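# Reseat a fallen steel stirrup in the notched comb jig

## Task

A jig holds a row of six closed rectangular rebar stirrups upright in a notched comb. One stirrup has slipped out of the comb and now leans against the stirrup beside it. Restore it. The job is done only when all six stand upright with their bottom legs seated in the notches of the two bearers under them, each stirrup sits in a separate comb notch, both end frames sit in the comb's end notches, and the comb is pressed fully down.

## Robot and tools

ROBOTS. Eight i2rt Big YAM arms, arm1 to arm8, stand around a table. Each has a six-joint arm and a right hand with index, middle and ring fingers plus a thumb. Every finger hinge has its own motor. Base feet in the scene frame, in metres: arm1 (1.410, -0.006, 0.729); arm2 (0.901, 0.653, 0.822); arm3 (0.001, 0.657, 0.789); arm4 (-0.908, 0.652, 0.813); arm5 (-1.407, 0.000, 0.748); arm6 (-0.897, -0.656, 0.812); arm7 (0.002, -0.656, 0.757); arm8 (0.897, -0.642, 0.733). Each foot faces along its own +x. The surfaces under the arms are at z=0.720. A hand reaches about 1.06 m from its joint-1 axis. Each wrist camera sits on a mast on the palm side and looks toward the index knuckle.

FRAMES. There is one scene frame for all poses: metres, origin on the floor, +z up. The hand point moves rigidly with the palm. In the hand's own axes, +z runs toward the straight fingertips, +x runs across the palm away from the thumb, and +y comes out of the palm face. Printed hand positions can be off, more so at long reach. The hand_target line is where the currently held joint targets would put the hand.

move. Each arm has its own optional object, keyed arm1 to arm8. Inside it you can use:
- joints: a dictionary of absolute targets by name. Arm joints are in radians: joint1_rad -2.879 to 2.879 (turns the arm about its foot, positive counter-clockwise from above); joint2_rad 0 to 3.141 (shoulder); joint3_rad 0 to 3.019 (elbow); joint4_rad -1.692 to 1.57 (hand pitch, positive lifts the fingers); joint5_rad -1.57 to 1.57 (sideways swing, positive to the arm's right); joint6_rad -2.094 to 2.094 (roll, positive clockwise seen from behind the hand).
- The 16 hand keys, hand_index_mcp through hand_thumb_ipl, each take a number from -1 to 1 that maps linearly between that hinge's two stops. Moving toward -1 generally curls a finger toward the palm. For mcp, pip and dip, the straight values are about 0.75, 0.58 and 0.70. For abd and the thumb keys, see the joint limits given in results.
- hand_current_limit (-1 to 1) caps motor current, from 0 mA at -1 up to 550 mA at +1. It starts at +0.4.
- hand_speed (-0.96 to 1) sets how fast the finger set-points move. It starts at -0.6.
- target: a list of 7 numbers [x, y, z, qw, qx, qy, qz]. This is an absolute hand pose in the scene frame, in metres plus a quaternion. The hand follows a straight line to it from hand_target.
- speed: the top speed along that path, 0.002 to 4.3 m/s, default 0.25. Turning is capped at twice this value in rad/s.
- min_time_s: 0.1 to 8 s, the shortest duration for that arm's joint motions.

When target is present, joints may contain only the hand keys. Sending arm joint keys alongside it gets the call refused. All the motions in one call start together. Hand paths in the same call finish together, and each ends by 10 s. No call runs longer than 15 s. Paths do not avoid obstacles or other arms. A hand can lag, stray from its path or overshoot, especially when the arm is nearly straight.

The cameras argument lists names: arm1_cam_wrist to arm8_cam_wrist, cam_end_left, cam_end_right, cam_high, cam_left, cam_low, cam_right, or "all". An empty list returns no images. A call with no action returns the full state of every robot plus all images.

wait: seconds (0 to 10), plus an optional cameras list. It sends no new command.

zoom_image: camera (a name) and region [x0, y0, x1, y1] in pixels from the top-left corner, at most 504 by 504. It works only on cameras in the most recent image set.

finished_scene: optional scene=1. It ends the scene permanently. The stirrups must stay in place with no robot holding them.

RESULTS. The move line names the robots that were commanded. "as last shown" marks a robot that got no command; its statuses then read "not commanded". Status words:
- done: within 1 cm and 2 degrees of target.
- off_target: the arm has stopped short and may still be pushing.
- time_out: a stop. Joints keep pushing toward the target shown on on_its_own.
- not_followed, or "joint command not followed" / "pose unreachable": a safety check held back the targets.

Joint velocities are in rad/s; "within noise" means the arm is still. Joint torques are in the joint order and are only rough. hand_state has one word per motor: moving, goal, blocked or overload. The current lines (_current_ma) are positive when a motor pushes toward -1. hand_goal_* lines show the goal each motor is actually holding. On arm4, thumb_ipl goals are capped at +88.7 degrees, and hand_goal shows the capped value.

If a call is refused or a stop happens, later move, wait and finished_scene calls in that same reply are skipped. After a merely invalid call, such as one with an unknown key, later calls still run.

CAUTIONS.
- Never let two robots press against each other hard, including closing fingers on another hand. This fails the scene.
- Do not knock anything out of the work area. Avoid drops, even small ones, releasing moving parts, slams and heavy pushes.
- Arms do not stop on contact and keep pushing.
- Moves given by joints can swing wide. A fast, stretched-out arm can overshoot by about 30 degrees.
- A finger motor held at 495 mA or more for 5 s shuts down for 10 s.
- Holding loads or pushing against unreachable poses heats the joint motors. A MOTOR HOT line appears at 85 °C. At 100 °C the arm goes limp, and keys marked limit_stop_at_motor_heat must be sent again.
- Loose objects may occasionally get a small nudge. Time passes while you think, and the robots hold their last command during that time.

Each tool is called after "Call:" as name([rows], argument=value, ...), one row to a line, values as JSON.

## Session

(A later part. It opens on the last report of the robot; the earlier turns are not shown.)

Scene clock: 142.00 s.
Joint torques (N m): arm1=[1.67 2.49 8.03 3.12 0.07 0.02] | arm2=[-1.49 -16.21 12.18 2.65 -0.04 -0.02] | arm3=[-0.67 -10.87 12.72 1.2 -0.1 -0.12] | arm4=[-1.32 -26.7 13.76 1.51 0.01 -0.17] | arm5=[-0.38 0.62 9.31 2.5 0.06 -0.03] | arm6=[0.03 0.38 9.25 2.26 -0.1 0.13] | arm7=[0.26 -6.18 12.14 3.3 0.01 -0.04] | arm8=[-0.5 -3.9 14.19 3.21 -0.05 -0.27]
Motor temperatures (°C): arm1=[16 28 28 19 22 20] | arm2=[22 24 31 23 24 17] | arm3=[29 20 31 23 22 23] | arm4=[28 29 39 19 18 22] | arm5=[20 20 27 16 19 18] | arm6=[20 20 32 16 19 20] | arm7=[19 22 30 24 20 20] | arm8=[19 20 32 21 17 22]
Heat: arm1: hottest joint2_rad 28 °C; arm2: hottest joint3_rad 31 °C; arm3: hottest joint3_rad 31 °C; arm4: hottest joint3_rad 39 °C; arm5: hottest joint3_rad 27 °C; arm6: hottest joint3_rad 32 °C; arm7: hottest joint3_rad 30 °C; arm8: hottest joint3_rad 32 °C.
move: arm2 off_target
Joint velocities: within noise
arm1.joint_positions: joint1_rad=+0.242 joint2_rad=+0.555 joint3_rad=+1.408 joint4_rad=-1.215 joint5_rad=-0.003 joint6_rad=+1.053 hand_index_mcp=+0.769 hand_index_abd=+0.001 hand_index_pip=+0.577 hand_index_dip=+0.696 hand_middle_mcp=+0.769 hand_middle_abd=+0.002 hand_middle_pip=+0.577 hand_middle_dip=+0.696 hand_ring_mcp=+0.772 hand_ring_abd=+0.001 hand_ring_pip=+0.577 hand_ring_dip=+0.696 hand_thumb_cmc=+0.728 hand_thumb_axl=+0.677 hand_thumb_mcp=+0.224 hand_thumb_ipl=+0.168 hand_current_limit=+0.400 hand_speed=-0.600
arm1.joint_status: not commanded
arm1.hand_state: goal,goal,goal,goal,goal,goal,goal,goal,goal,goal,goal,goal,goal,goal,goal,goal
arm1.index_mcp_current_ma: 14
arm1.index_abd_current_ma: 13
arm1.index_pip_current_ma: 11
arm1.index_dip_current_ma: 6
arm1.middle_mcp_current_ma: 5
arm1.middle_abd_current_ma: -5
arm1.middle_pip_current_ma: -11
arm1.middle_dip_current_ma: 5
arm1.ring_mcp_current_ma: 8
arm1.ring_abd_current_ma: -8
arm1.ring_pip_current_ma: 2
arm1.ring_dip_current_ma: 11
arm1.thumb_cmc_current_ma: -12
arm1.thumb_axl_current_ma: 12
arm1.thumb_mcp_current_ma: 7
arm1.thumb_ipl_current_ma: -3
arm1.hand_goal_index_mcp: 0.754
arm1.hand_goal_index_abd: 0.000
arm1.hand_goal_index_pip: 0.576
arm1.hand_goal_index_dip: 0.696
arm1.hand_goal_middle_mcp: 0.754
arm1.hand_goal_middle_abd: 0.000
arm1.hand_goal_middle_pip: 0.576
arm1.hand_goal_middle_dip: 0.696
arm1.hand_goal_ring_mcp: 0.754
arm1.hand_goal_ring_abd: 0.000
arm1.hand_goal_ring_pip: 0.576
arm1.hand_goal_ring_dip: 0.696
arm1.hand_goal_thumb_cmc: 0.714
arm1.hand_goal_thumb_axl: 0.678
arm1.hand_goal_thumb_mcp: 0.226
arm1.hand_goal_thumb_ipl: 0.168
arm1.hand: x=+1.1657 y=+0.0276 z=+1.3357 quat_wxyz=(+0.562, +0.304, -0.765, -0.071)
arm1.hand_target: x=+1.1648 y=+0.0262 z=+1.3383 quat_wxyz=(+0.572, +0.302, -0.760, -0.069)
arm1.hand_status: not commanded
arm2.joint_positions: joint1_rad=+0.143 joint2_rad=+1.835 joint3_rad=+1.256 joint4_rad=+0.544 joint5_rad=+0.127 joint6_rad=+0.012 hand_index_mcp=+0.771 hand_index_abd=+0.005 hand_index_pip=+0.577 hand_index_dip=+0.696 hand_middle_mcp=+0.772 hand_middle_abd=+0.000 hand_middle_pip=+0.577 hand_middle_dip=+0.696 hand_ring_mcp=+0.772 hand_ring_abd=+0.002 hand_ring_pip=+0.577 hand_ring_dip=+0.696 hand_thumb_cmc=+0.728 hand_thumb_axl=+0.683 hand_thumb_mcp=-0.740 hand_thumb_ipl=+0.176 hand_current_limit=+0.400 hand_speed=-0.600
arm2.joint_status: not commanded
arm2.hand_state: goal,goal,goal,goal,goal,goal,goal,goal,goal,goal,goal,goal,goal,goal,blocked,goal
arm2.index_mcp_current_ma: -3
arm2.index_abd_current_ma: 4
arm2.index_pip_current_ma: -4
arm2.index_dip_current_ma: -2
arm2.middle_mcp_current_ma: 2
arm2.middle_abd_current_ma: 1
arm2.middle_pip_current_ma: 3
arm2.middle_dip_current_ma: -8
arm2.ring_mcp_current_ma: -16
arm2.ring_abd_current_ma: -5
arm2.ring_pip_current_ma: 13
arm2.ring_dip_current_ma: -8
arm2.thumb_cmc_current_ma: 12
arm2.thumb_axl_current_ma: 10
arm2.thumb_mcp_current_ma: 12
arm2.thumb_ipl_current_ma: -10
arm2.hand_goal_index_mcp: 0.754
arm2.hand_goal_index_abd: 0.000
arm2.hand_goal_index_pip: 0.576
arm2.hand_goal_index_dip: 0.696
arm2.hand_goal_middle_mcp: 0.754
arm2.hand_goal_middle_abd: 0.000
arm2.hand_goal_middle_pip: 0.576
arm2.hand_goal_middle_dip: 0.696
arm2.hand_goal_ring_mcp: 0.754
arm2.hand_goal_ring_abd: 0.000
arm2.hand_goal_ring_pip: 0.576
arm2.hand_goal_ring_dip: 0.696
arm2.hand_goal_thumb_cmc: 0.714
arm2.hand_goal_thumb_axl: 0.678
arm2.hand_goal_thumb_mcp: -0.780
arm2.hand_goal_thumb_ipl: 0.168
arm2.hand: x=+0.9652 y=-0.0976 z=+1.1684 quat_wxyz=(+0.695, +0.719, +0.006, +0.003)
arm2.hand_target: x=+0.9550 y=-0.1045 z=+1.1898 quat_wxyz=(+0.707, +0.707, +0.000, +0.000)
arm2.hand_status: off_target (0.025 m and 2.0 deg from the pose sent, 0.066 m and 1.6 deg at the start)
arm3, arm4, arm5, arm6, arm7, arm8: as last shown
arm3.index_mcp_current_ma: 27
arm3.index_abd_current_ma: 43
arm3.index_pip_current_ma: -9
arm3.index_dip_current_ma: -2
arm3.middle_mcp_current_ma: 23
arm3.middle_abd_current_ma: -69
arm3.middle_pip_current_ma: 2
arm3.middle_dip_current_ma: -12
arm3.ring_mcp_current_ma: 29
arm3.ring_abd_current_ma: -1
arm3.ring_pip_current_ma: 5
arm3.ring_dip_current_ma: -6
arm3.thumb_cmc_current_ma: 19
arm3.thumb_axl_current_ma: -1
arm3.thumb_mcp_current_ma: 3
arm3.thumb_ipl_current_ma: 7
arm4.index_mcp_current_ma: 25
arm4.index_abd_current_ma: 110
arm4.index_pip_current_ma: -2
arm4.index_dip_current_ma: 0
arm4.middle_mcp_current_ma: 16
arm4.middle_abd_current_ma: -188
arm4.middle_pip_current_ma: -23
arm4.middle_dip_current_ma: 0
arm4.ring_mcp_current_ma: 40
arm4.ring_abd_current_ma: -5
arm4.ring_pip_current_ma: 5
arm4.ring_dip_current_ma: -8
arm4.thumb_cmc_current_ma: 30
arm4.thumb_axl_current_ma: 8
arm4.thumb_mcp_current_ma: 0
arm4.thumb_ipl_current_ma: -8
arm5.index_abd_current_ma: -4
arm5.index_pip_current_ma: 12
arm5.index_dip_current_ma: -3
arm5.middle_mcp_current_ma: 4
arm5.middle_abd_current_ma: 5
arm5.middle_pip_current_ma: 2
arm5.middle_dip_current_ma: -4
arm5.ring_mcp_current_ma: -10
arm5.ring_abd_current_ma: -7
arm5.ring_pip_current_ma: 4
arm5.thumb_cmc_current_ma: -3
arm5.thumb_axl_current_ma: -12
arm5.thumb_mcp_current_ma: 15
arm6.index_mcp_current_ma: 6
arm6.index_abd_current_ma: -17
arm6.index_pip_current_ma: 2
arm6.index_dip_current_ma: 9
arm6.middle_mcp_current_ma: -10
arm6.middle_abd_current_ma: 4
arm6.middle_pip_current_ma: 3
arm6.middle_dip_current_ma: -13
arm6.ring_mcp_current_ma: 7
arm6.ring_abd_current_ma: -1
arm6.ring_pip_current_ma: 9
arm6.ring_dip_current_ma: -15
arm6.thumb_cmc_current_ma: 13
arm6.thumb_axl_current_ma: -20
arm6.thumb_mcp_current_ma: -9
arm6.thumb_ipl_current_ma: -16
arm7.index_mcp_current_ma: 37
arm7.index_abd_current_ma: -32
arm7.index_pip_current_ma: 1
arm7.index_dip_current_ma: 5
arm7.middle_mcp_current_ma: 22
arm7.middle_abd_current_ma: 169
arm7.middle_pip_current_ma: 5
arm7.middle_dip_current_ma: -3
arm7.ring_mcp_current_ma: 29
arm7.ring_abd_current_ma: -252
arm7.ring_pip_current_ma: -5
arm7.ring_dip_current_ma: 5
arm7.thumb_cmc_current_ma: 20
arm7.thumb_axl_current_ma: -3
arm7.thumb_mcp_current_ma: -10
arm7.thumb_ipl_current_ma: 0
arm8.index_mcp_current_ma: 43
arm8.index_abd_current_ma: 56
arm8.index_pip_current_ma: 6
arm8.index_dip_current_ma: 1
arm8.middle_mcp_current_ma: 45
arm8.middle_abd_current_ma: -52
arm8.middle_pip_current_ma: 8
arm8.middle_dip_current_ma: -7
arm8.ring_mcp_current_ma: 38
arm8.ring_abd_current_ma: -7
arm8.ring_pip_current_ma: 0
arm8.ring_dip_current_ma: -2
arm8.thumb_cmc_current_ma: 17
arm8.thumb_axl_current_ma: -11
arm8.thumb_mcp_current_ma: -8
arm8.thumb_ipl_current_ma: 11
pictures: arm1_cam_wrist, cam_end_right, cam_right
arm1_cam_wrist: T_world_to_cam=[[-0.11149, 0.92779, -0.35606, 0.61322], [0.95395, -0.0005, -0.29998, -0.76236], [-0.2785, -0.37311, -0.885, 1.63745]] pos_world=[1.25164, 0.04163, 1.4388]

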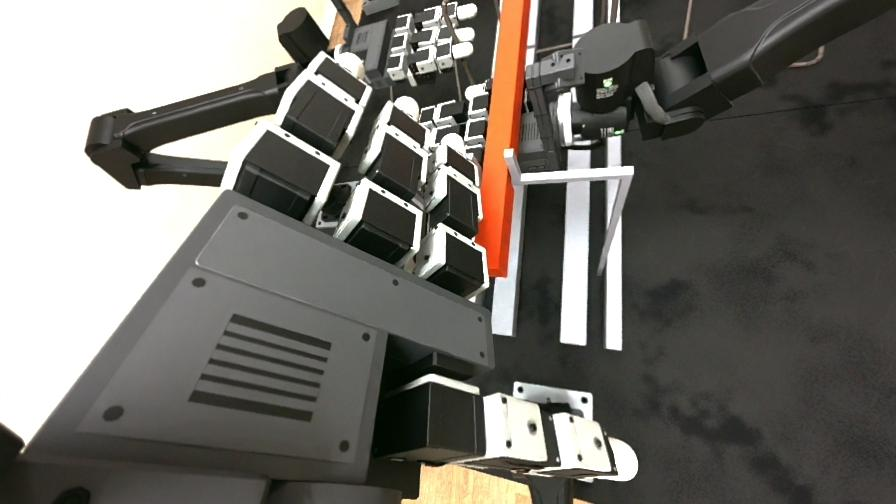

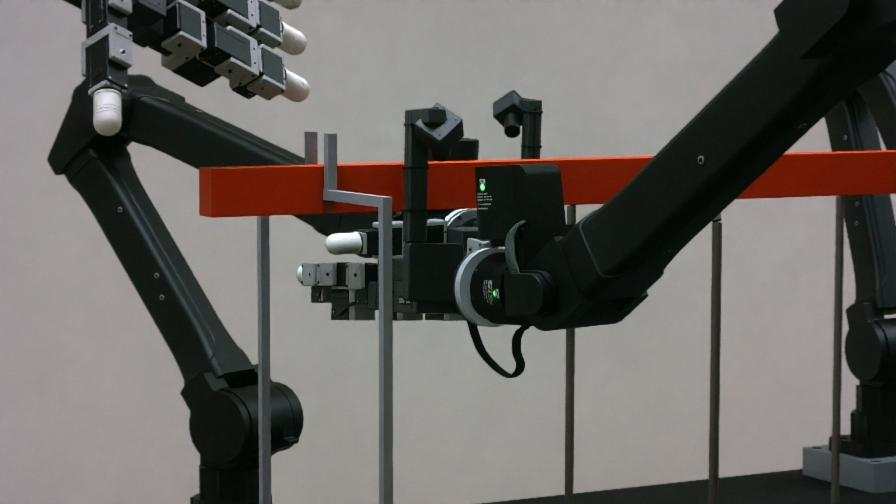

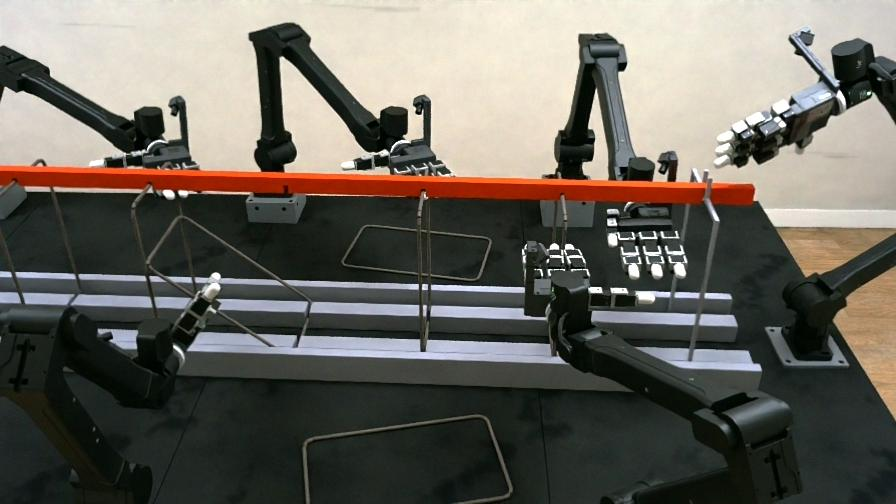

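Call:
move(arm4={"joints": {"hand_ring_mcp": 0.3}}, arm7={"target": [0.0301, -0.2064, 1.0892, 0.2302, -0.2302, 0.6686, 0.6686], "speed": 0.08}, arm2={"target": [0.955, -0.102, 1.19, 0.7071, 0.7071, 0, 0], "speed": 0.05}, cameras=["arm7_cam_wrist", "cam_right", "cam_left", "arm4_cam_wrist"])

Call:
zoom_image(camera="arm7_cam_wrist", region=[280, 0, 580, 250])

Call:
zoom_image(camera="cam_right", region=[80, 150, 370, 390])

Call:
zoom_image(camera="cam_left", region=[0, 130, 290, 370])

Scene clock: 147.27 s.
Joint torques (N m): arm1=[1.44 2.73 8.02 3.12 0.1 0] | arm2=[-1.38 -16.73 11.33 2.77 0 -0.02] | arm3=[-0.62 -10.87 12.71 1.21 -0.1 -0.12] | arm4=[-1.44 -26.7 13.55 1.54 0.01 -0.2] | arm5=[-0.32 0.56 9.31 2.5 0.06 -0.02] | arm6=[-0.03 0.5 9.24 2.26 -0.1 0.13] | arm7=[-1.14 -6.42 13.59 2.51 -0.05 0.14] | arm8=[-0.67 -3.84 14.15 3.23 -0.06 -0.27]
Motor temperatures (°C): arm1=[16 28 27 19 22 20] | arm2=[22 24 30 23 24 17] | arm3=[29 20 31 23 22 23] | arm4=[28 29 39 19 18 22] | arm5=[20 20 27 16 19 18] | arm6=[20 20 32 16 19 20] | arm7=[19 22 31 24 20 20] | arm8=[19 20 32 21 17 22]
Heat: arm1: hottest joint2_rad 28 °C; arm2: hottest joint3_rad 30 °C; arm3: hottest joint3_rad 31 °C; arm4: hottest joint3_rad 39 °C; arm5: hottest joint3_rad 27 °C; arm6: hottest joint3_rad 32 °C; arm7: hottest joint3_rad 31 °C; arm8: hottest joint3_rad 32 °C.
move: arm2 off_target; arm4 done; arm7 off_target
Joint velocities: within noise
arm1, arm3, arm5, arm6, arm8: as last shown
arm1.index_mcp_current_ma: 10
arm1.index_abd_current_ma: 10
arm1.index_pip_current_ma: 12
arm1.index_dip_current_ma: 4
arm1.middle_mcp_current_ma: 3
arm1.middle_abd_current_ma: -8
arm1.middle_pip_current_ma: -15
arm1.ring_mcp_current_ma: 11
arm1.ring_abd_current_ma: -10
arm1.ring_pip_current_ma: -3
arm1.ring_dip_current_ma: 3
arm1.thumb_cmc_current_ma: 1
arm1.thumb_axl_current_ma: 10
arm1.thumb_mcp_current_ma: 4
arm1.thumb_ipl_current_ma: 1
arm2.joint_positions: joint1_rad=+0.143 joint2_rad=+1.835 joint3_rad=+1.256 joint4_rad=+0.544 joint5_rad=+0.127 joint6_rad=+0.012 hand_index_mcp=+0.771 hand_index_abd=+0.005 hand_index_pip=+0.577 hand_index_dip=+0.696 hand_middle_mcp=+0.772 hand_middle_abd=+0.000 hand_middle_pip=+0.577 hand_middle_dip=+0.696 hand_ring_mcp=+0.772 hand_ring_abd=+0.002 hand_ring_pip=+0.577 hand_ring_dip=+0.696 hand_thumb_cmc=+0.728 hand_thumb_axl=+0.683 hand_thumb_mcp=-0.740 hand_thumb_ipl=+0.176 hand_current_limit=+0.400 hand_speed=-0.600
arm2.joint_status: not commanded
arm2.hand_state: goal,goal,goal,goal,goal,goal,goal,goal,goal,goal,goal,goal,goal,goal,blocked,goal
arm2.index_mcp_current_ma: 8
arm2.index_abd_current_ma: 11
arm2.index_pip_current_ma: 5
arm2.index_dip_current_ma: -10
arm2.middle_mcp_current_ma: -3
arm2.middle_abd_current_ma: 9
arm2.middle_pip_current_ma: 14
arm2.middle_dip_current_ma: -1
arm2.ring_mcp_current_ma: -6
arm2.ring_abd_current_ma: -1
arm2.ring_pip_current_ma: 3
arm2.ring_dip_current_ma: -9
arm2.thumb_cmc_current_ma: 14
arm2.thumb_axl_current_ma: 19
arm2.thumb_mcp_current_ma: 7
arm2.thumb_ipl_current_ma: -2
arm2.hand_goal_index_mcp: 0.754
arm2.hand_goal_index_abd: 0.000
arm2.hand_goal_index_pip: 0.576
arm2.hand_goal_index_dip: 0.696
arm2.hand_goal_middle_mcp: 0.754
arm2.hand_goal_middle_abd: 0.000
arm2.hand_goal_middle_pip: 0.576
arm2.hand_goal_middle_dip: 0.696
arm2.hand_goal_ring_mcp: 0.754
arm2.hand_goal_ring_abd: 0.000
arm2.hand_goal_ring_pip: 0.576
arm2.hand_goal_ring_dip: 0.696
arm2.hand_goal_thumb_cmc: 0.714
arm2.hand_goal_thumb_axl: 0.678
arm2.hand_goal_thumb_mcp: -0.780
arm2.hand_goal_thumb_ipl: 0.168
arm2.hand: x=+0.9652 y=-0.0976 z=+1.1684 quat_wxyz=(+0.695, +0.719, +0.006, +0.003)
arm2.hand_target: x=+0.9551 y=-0.1009 z=+1.1898 quat_wxyz=(+0.707, +0.707, +0.000, +0.000)
arm2.hand_status: off_target (0.024 m and 2.0 deg from the pose sent, 0.024 m and 2.0 deg at the start)
arm3.index_mcp_current_ma: 30
arm3.index_abd_current_ma: 47
arm3.index_pip_current_ma: -10
arm3.index_dip_current_ma: 2
arm3.middle_mcp_current_ma: 24
arm3.middle_pip_current_ma: 4
arm3.middle_dip_current_ma: -7
arm3.ring_mcp_current_ma: 28
arm3.ring_abd_current_ma: -10
arm3.ring_pip_current_ma: -3
arm3.ring_dip_current_ma: -2
arm3.thumb_cmc_current_ma: 21
arm3.thumb_axl_current_ma: -3
arm3.thumb_mcp_current_ma: 0
arm4.joint_positions: joint1_rad=+1.192 joint2_rad=+2.213 joint3_rad=+1.900 joint4_rad=+0.284 joint5_rad=+0.636 joint6_rad=+0.000 hand_index_mcp=+0.762 hand_index_abd=-0.094 hand_index_pip=+0.577 hand_index_dip=+0.696 hand_middle_mcp=+0.763 hand_middle_abd=+0.066 hand_middle_pip=+0.577 hand_middle_dip=+0.694 hand_ring_mcp=+0.317 hand_ring_abd=-0.005 hand_ring_pip=+0.577 hand_ring_dip=+0.696 hand_thumb_cmc=+0.721 hand_thumb_axl=+0.677 hand_thumb_mcp=+0.226 hand_thumb_ipl=+0.168 hand_current_limit=+0.400 hand_speed=-0.600
arm4.joint_status: all done
arm4.hand_state: goal,blocked,goal,goal,goal,blocked,goal,goal,goal,goal,goal,goal,goal,goal,goal,goal
arm4.index_mcp_current_ma: 28
arm4.index_abd_current_ma: 113
arm4.index_pip_current_ma: 8
arm4.index_dip_current_ma: -17
arm4.middle_mcp_current_ma: 18
arm4.middle_abd_current_ma: -182
arm4.middle_pip_current_ma: -6
arm4.middle_dip_current_ma: -1
arm4.ring_mcp_current_ma: 69
arm4.ring_abd_current_ma: -3
arm4.ring_pip_current_ma: -6
arm4.ring_dip_current_ma: -7
arm4.thumb_cmc_current_ma: 25
arm4.thumb_axl_current_ma: 6
arm4.thumb_mcp_current_ma: -1
arm4.thumb_ipl_current_ma: -3
arm4.hand_goal_index_mcp: 0.754
arm4.hand_goal_index_abd: -0.140
arm4.hand_goal_index_pip: 0.576
arm4.hand_goal_index_dip: 0.696
arm4.hand_goal_middle_mcp: 0.754
arm4.hand_goal_middle_abd: 0.140
arm4.hand_goal_middle_pip: 0.576
arm4.hand_goal_middle_dip: 0.696
arm4.hand_goal_ring_mcp: 0.300
arm4.hand_goal_ring_abd: 0.000
arm4.hand_goal_ring_pip: 0.576
arm4.hand_goal_ring_dip: 0.696
arm4.hand_goal_thumb_cmc: 0.714
arm4.hand_goal_thumb_axl: 0.678
arm4.hand_goal_thumb_mcp: 0.226
arm4.hand_goal_thumb_ipl: 0.168
arm4.hand: x=-0.1584 y=+0.1969 z=+1.1706 quat_wxyz=(+0.674, +0.690, +0.190, +0.182)
arm4.hand_target: x=-0.1556 y=+0.1894 z=+1.1867 quat_wxyz=(+0.683, +0.683, +0.183, +0.183)
arm4.hand_status: not commanded
arm5.index_mcp_current_ma: -2
arm5.index_abd_current_ma: -2
arm5.index_pip_current_ma: 14
arm5.index_dip_current_ma: -9
arm5.middle_mcp_current_ma: 2
arm5.middle_abd_current_ma: 0
arm5.middle_pip_current_ma: 5
arm5.ring_mcp_current_ma: -7
arm5.ring_abd_current_ma: -9
arm5.ring_dip_current_ma: -2
arm5.thumb_cmc_current_ma: -4
arm5.thumb_axl_current_ma: -6
arm5.thumb_mcp_current_ma: 7
arm5.thumb_ipl_current_ma: 3
arm6.index_mcp_current_ma: -1
arm6.index_abd_current_ma: -4
arm6.index_pip_current_ma: 8
arm6.index_dip_current_ma: 6
arm6.middle_mcp_current_ma: -7
arm6.middle_abd_current_ma: 0
arm6.middle_pip_current_ma: 20
arm6.middle_dip_current_ma: 6
arm6.ring_mcp_current_ma: -1
arm6.ring_abd_current_ma: -12
arm6.ring_pip_current_ma: 5
arm6.ring_dip_current_ma: -1
arm6.thumb_cmc_current_ma: -2
arm6.thumb_axl_current_ma: 0
arm6.thumb_mcp_current_ma: 7
arm6.thumb_ipl_current_ma: -7
arm7.joint_positions: joint1_rad=-0.167 joint2_rad=+1.140 joint3_rad=+0.365 joint4_rad=+0.711 joint5_rad=-0.214 joint6_rad=-0.685 hand_index_mcp=+0.762 hand_index_abd=+0.142 hand_index_pip=+0.577 hand_index_dip=+0.696 hand_middle_mcp=+0.762 hand_middle_abd=+0.008 hand_middle_pip=+0.578 hand_middle_dip=+0.693 hand_ring_mcp=+0.761 hand_ring_abd=+0.170 hand_ring_pip=+0.577 hand_ring_dip=+0.696 hand_thumb_cmc=+0.720 hand_thumb_axl=+0.677 hand_thumb_mcp=+0.226 hand_thumb_ipl=+0.168 hand_current_limit=+0.400 hand_speed=-0.600
arm7.joint_status: not commanded
arm7.hand_state: goal,goal,goal,goal,goal,blocked,goal,goal,goal,blocked,goal,goal,goal,goal,goal,goal
arm7.index_mcp_current_ma: 35
arm7.index_abd_current_ma: -27
arm7.index_pip_current_ma: -1
arm7.index_dip_current_ma: 2
arm7.middle_mcp_current_ma: 21
arm7.middle_abd_current_ma: 163
arm7.middle_pip_current_ma: 10
arm7.middle_dip_current_ma: -10
arm7.ring_mcp_current_ma: 33
arm7.ring_abd_current_ma: -258
arm7.ring_pip_current_ma: 2
arm7.ring_dip_current_ma: 7
arm7.thumb_cmc_current_ma: 19
arm7.thumb_axl_current_ma: -8
arm7.thumb_mcp_current_ma: -12
arm7.thumb_ipl_current_ma: 0
arm7.hand_goal_index_mcp: 0.754
arm7.hand_goal_index_abd: 0.150
arm7.hand_goal_index_pip: 0.576
arm7.hand_goal_index_dip: 0.696
arm7.hand_goal_middle_mcp: 0.754
arm7.hand_goal_middle_abd: -0.060
arm7.hand_goal_middle_pip: 0.576
arm7.hand_goal_middle_dip: 0.696
arm7.hand_goal_ring_mcp: 0.754
arm7.hand_goal_ring_abd: 0.270
arm7.hand_goal_ring_pip: 0.576
arm7.hand_goal_ring_dip: 0.696
arm7.hand_goal_thumb_cmc: 0.714
arm7.hand_goal_thumb_axl: 0.678
arm7.hand_goal_thumb_mcp: 0.226
arm7.hand_goal_thumb_ipl: 0.168
arm7.hand: x=+0.0227 y=-0.2148 z=+1.0635 quat_wxyz=(+0.220, -0.240, +0.684, +0.653)
arm7.hand_target: x=+0.0298 y=-0.2078 z=+1.0891 quat_wxyz=(+0.230, -0.230, +0.668, +0.669)
arm7.hand_status: off_target (0.028 m and 2.9 deg from the pose sent, 0.092 m and 11.8 deg at the start)
arm8.index_mcp_current_ma: 27
arm8.index_abd_current_ma: 63
arm8.index_dip_current_ma: 4
arm8.middle_mcp_current_ma: 47
arm8.middle_abd_current_ma: -51
arm8.middle_pip_current_ma: 2
arm8.middle_dip_current_ma: -9
arm8.ring_mcp_current_ma: 23
arm8.ring_abd_current_ma: -9
arm8.ring_pip_current_ma: 7
arm8.ring_dip_current_ma: -1
arm8.thumb_cmc_current_ma: 29
arm8.thumb_axl_current_ma: -4
arm8.thumb_mcp_current_ma: -1
arm8.thumb_ipl_current_ma: 6
pictures: arm4_cam_wrist, arm7_cam_wrist, cam_left, cam_right
arm4_cam_wrist: T_world_to_cam=[[-0.68344, -0.38075, 0.62285, -0.73351], [-0.72883, 0.4044, -0.55251, 0.40802], [-0.04151, -0.83156, -0.55388, 0.93293]] pos_world=[-0.1652, 0.3315, 1.19903]
arm7_cam_wrist: T_world_to_cam=[[0.25253, 0.0583, 0.96583, -0.98845], [0.6399, -0.75879, -0.12151, -0.09933], [0.72578, 0.64872, -0.22892, 0.48675]] pos_world=[-0.0401, -0.33351, 1.05403]

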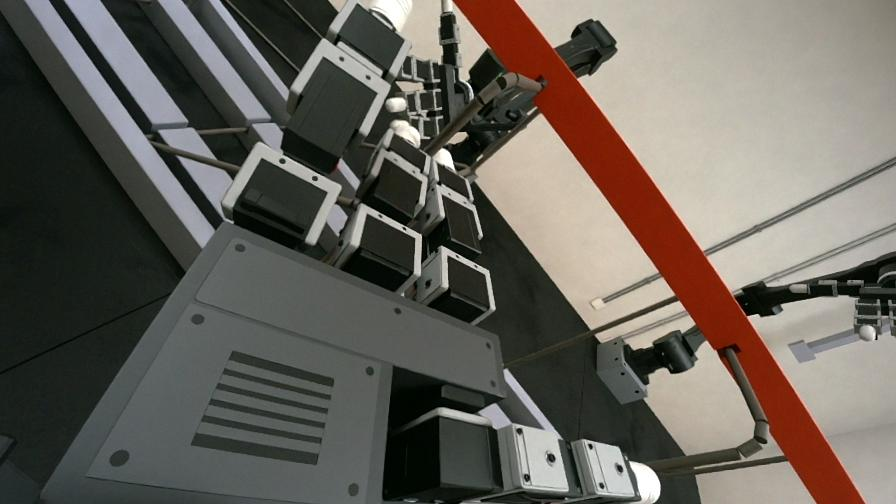

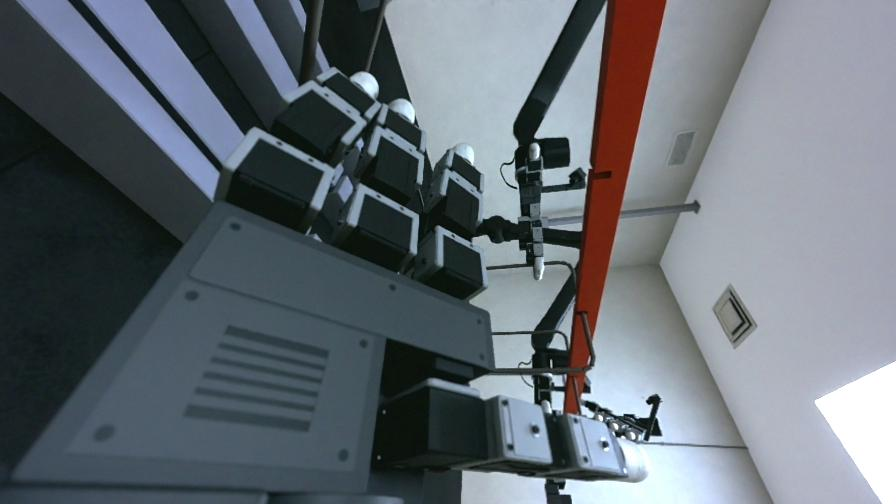

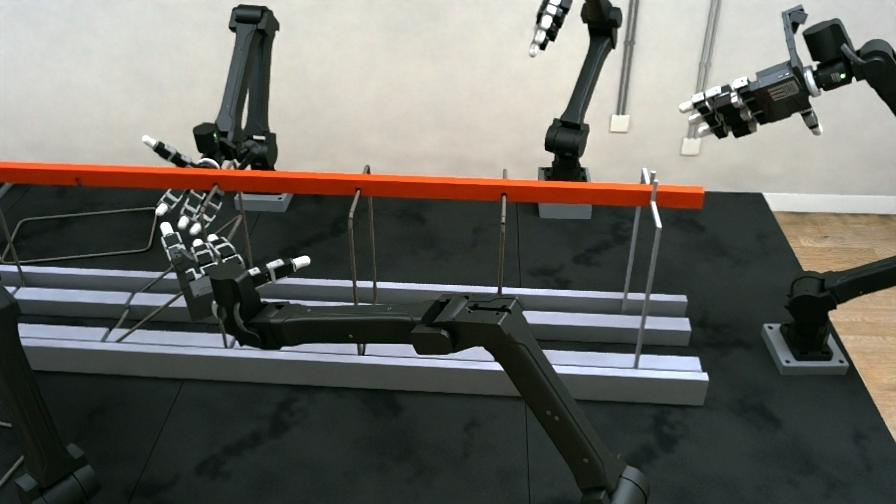

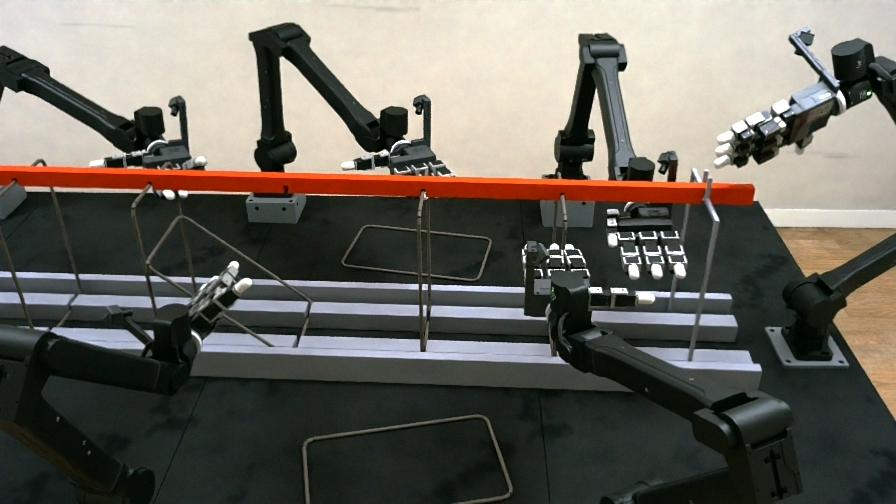

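Scaled by 1.680.

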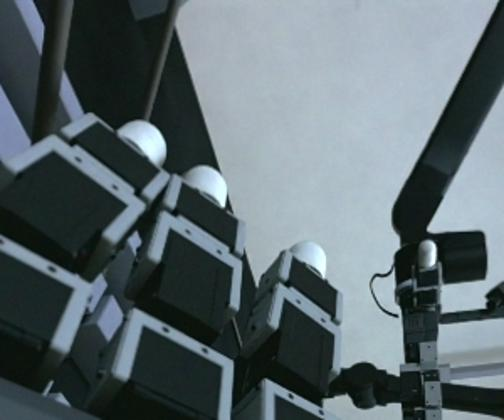

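Scaled by 1.738.

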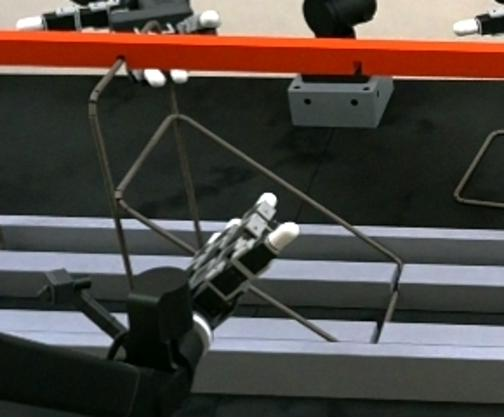

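Scaled by 1.738.

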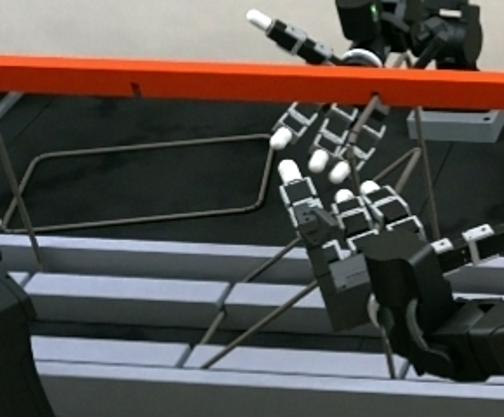

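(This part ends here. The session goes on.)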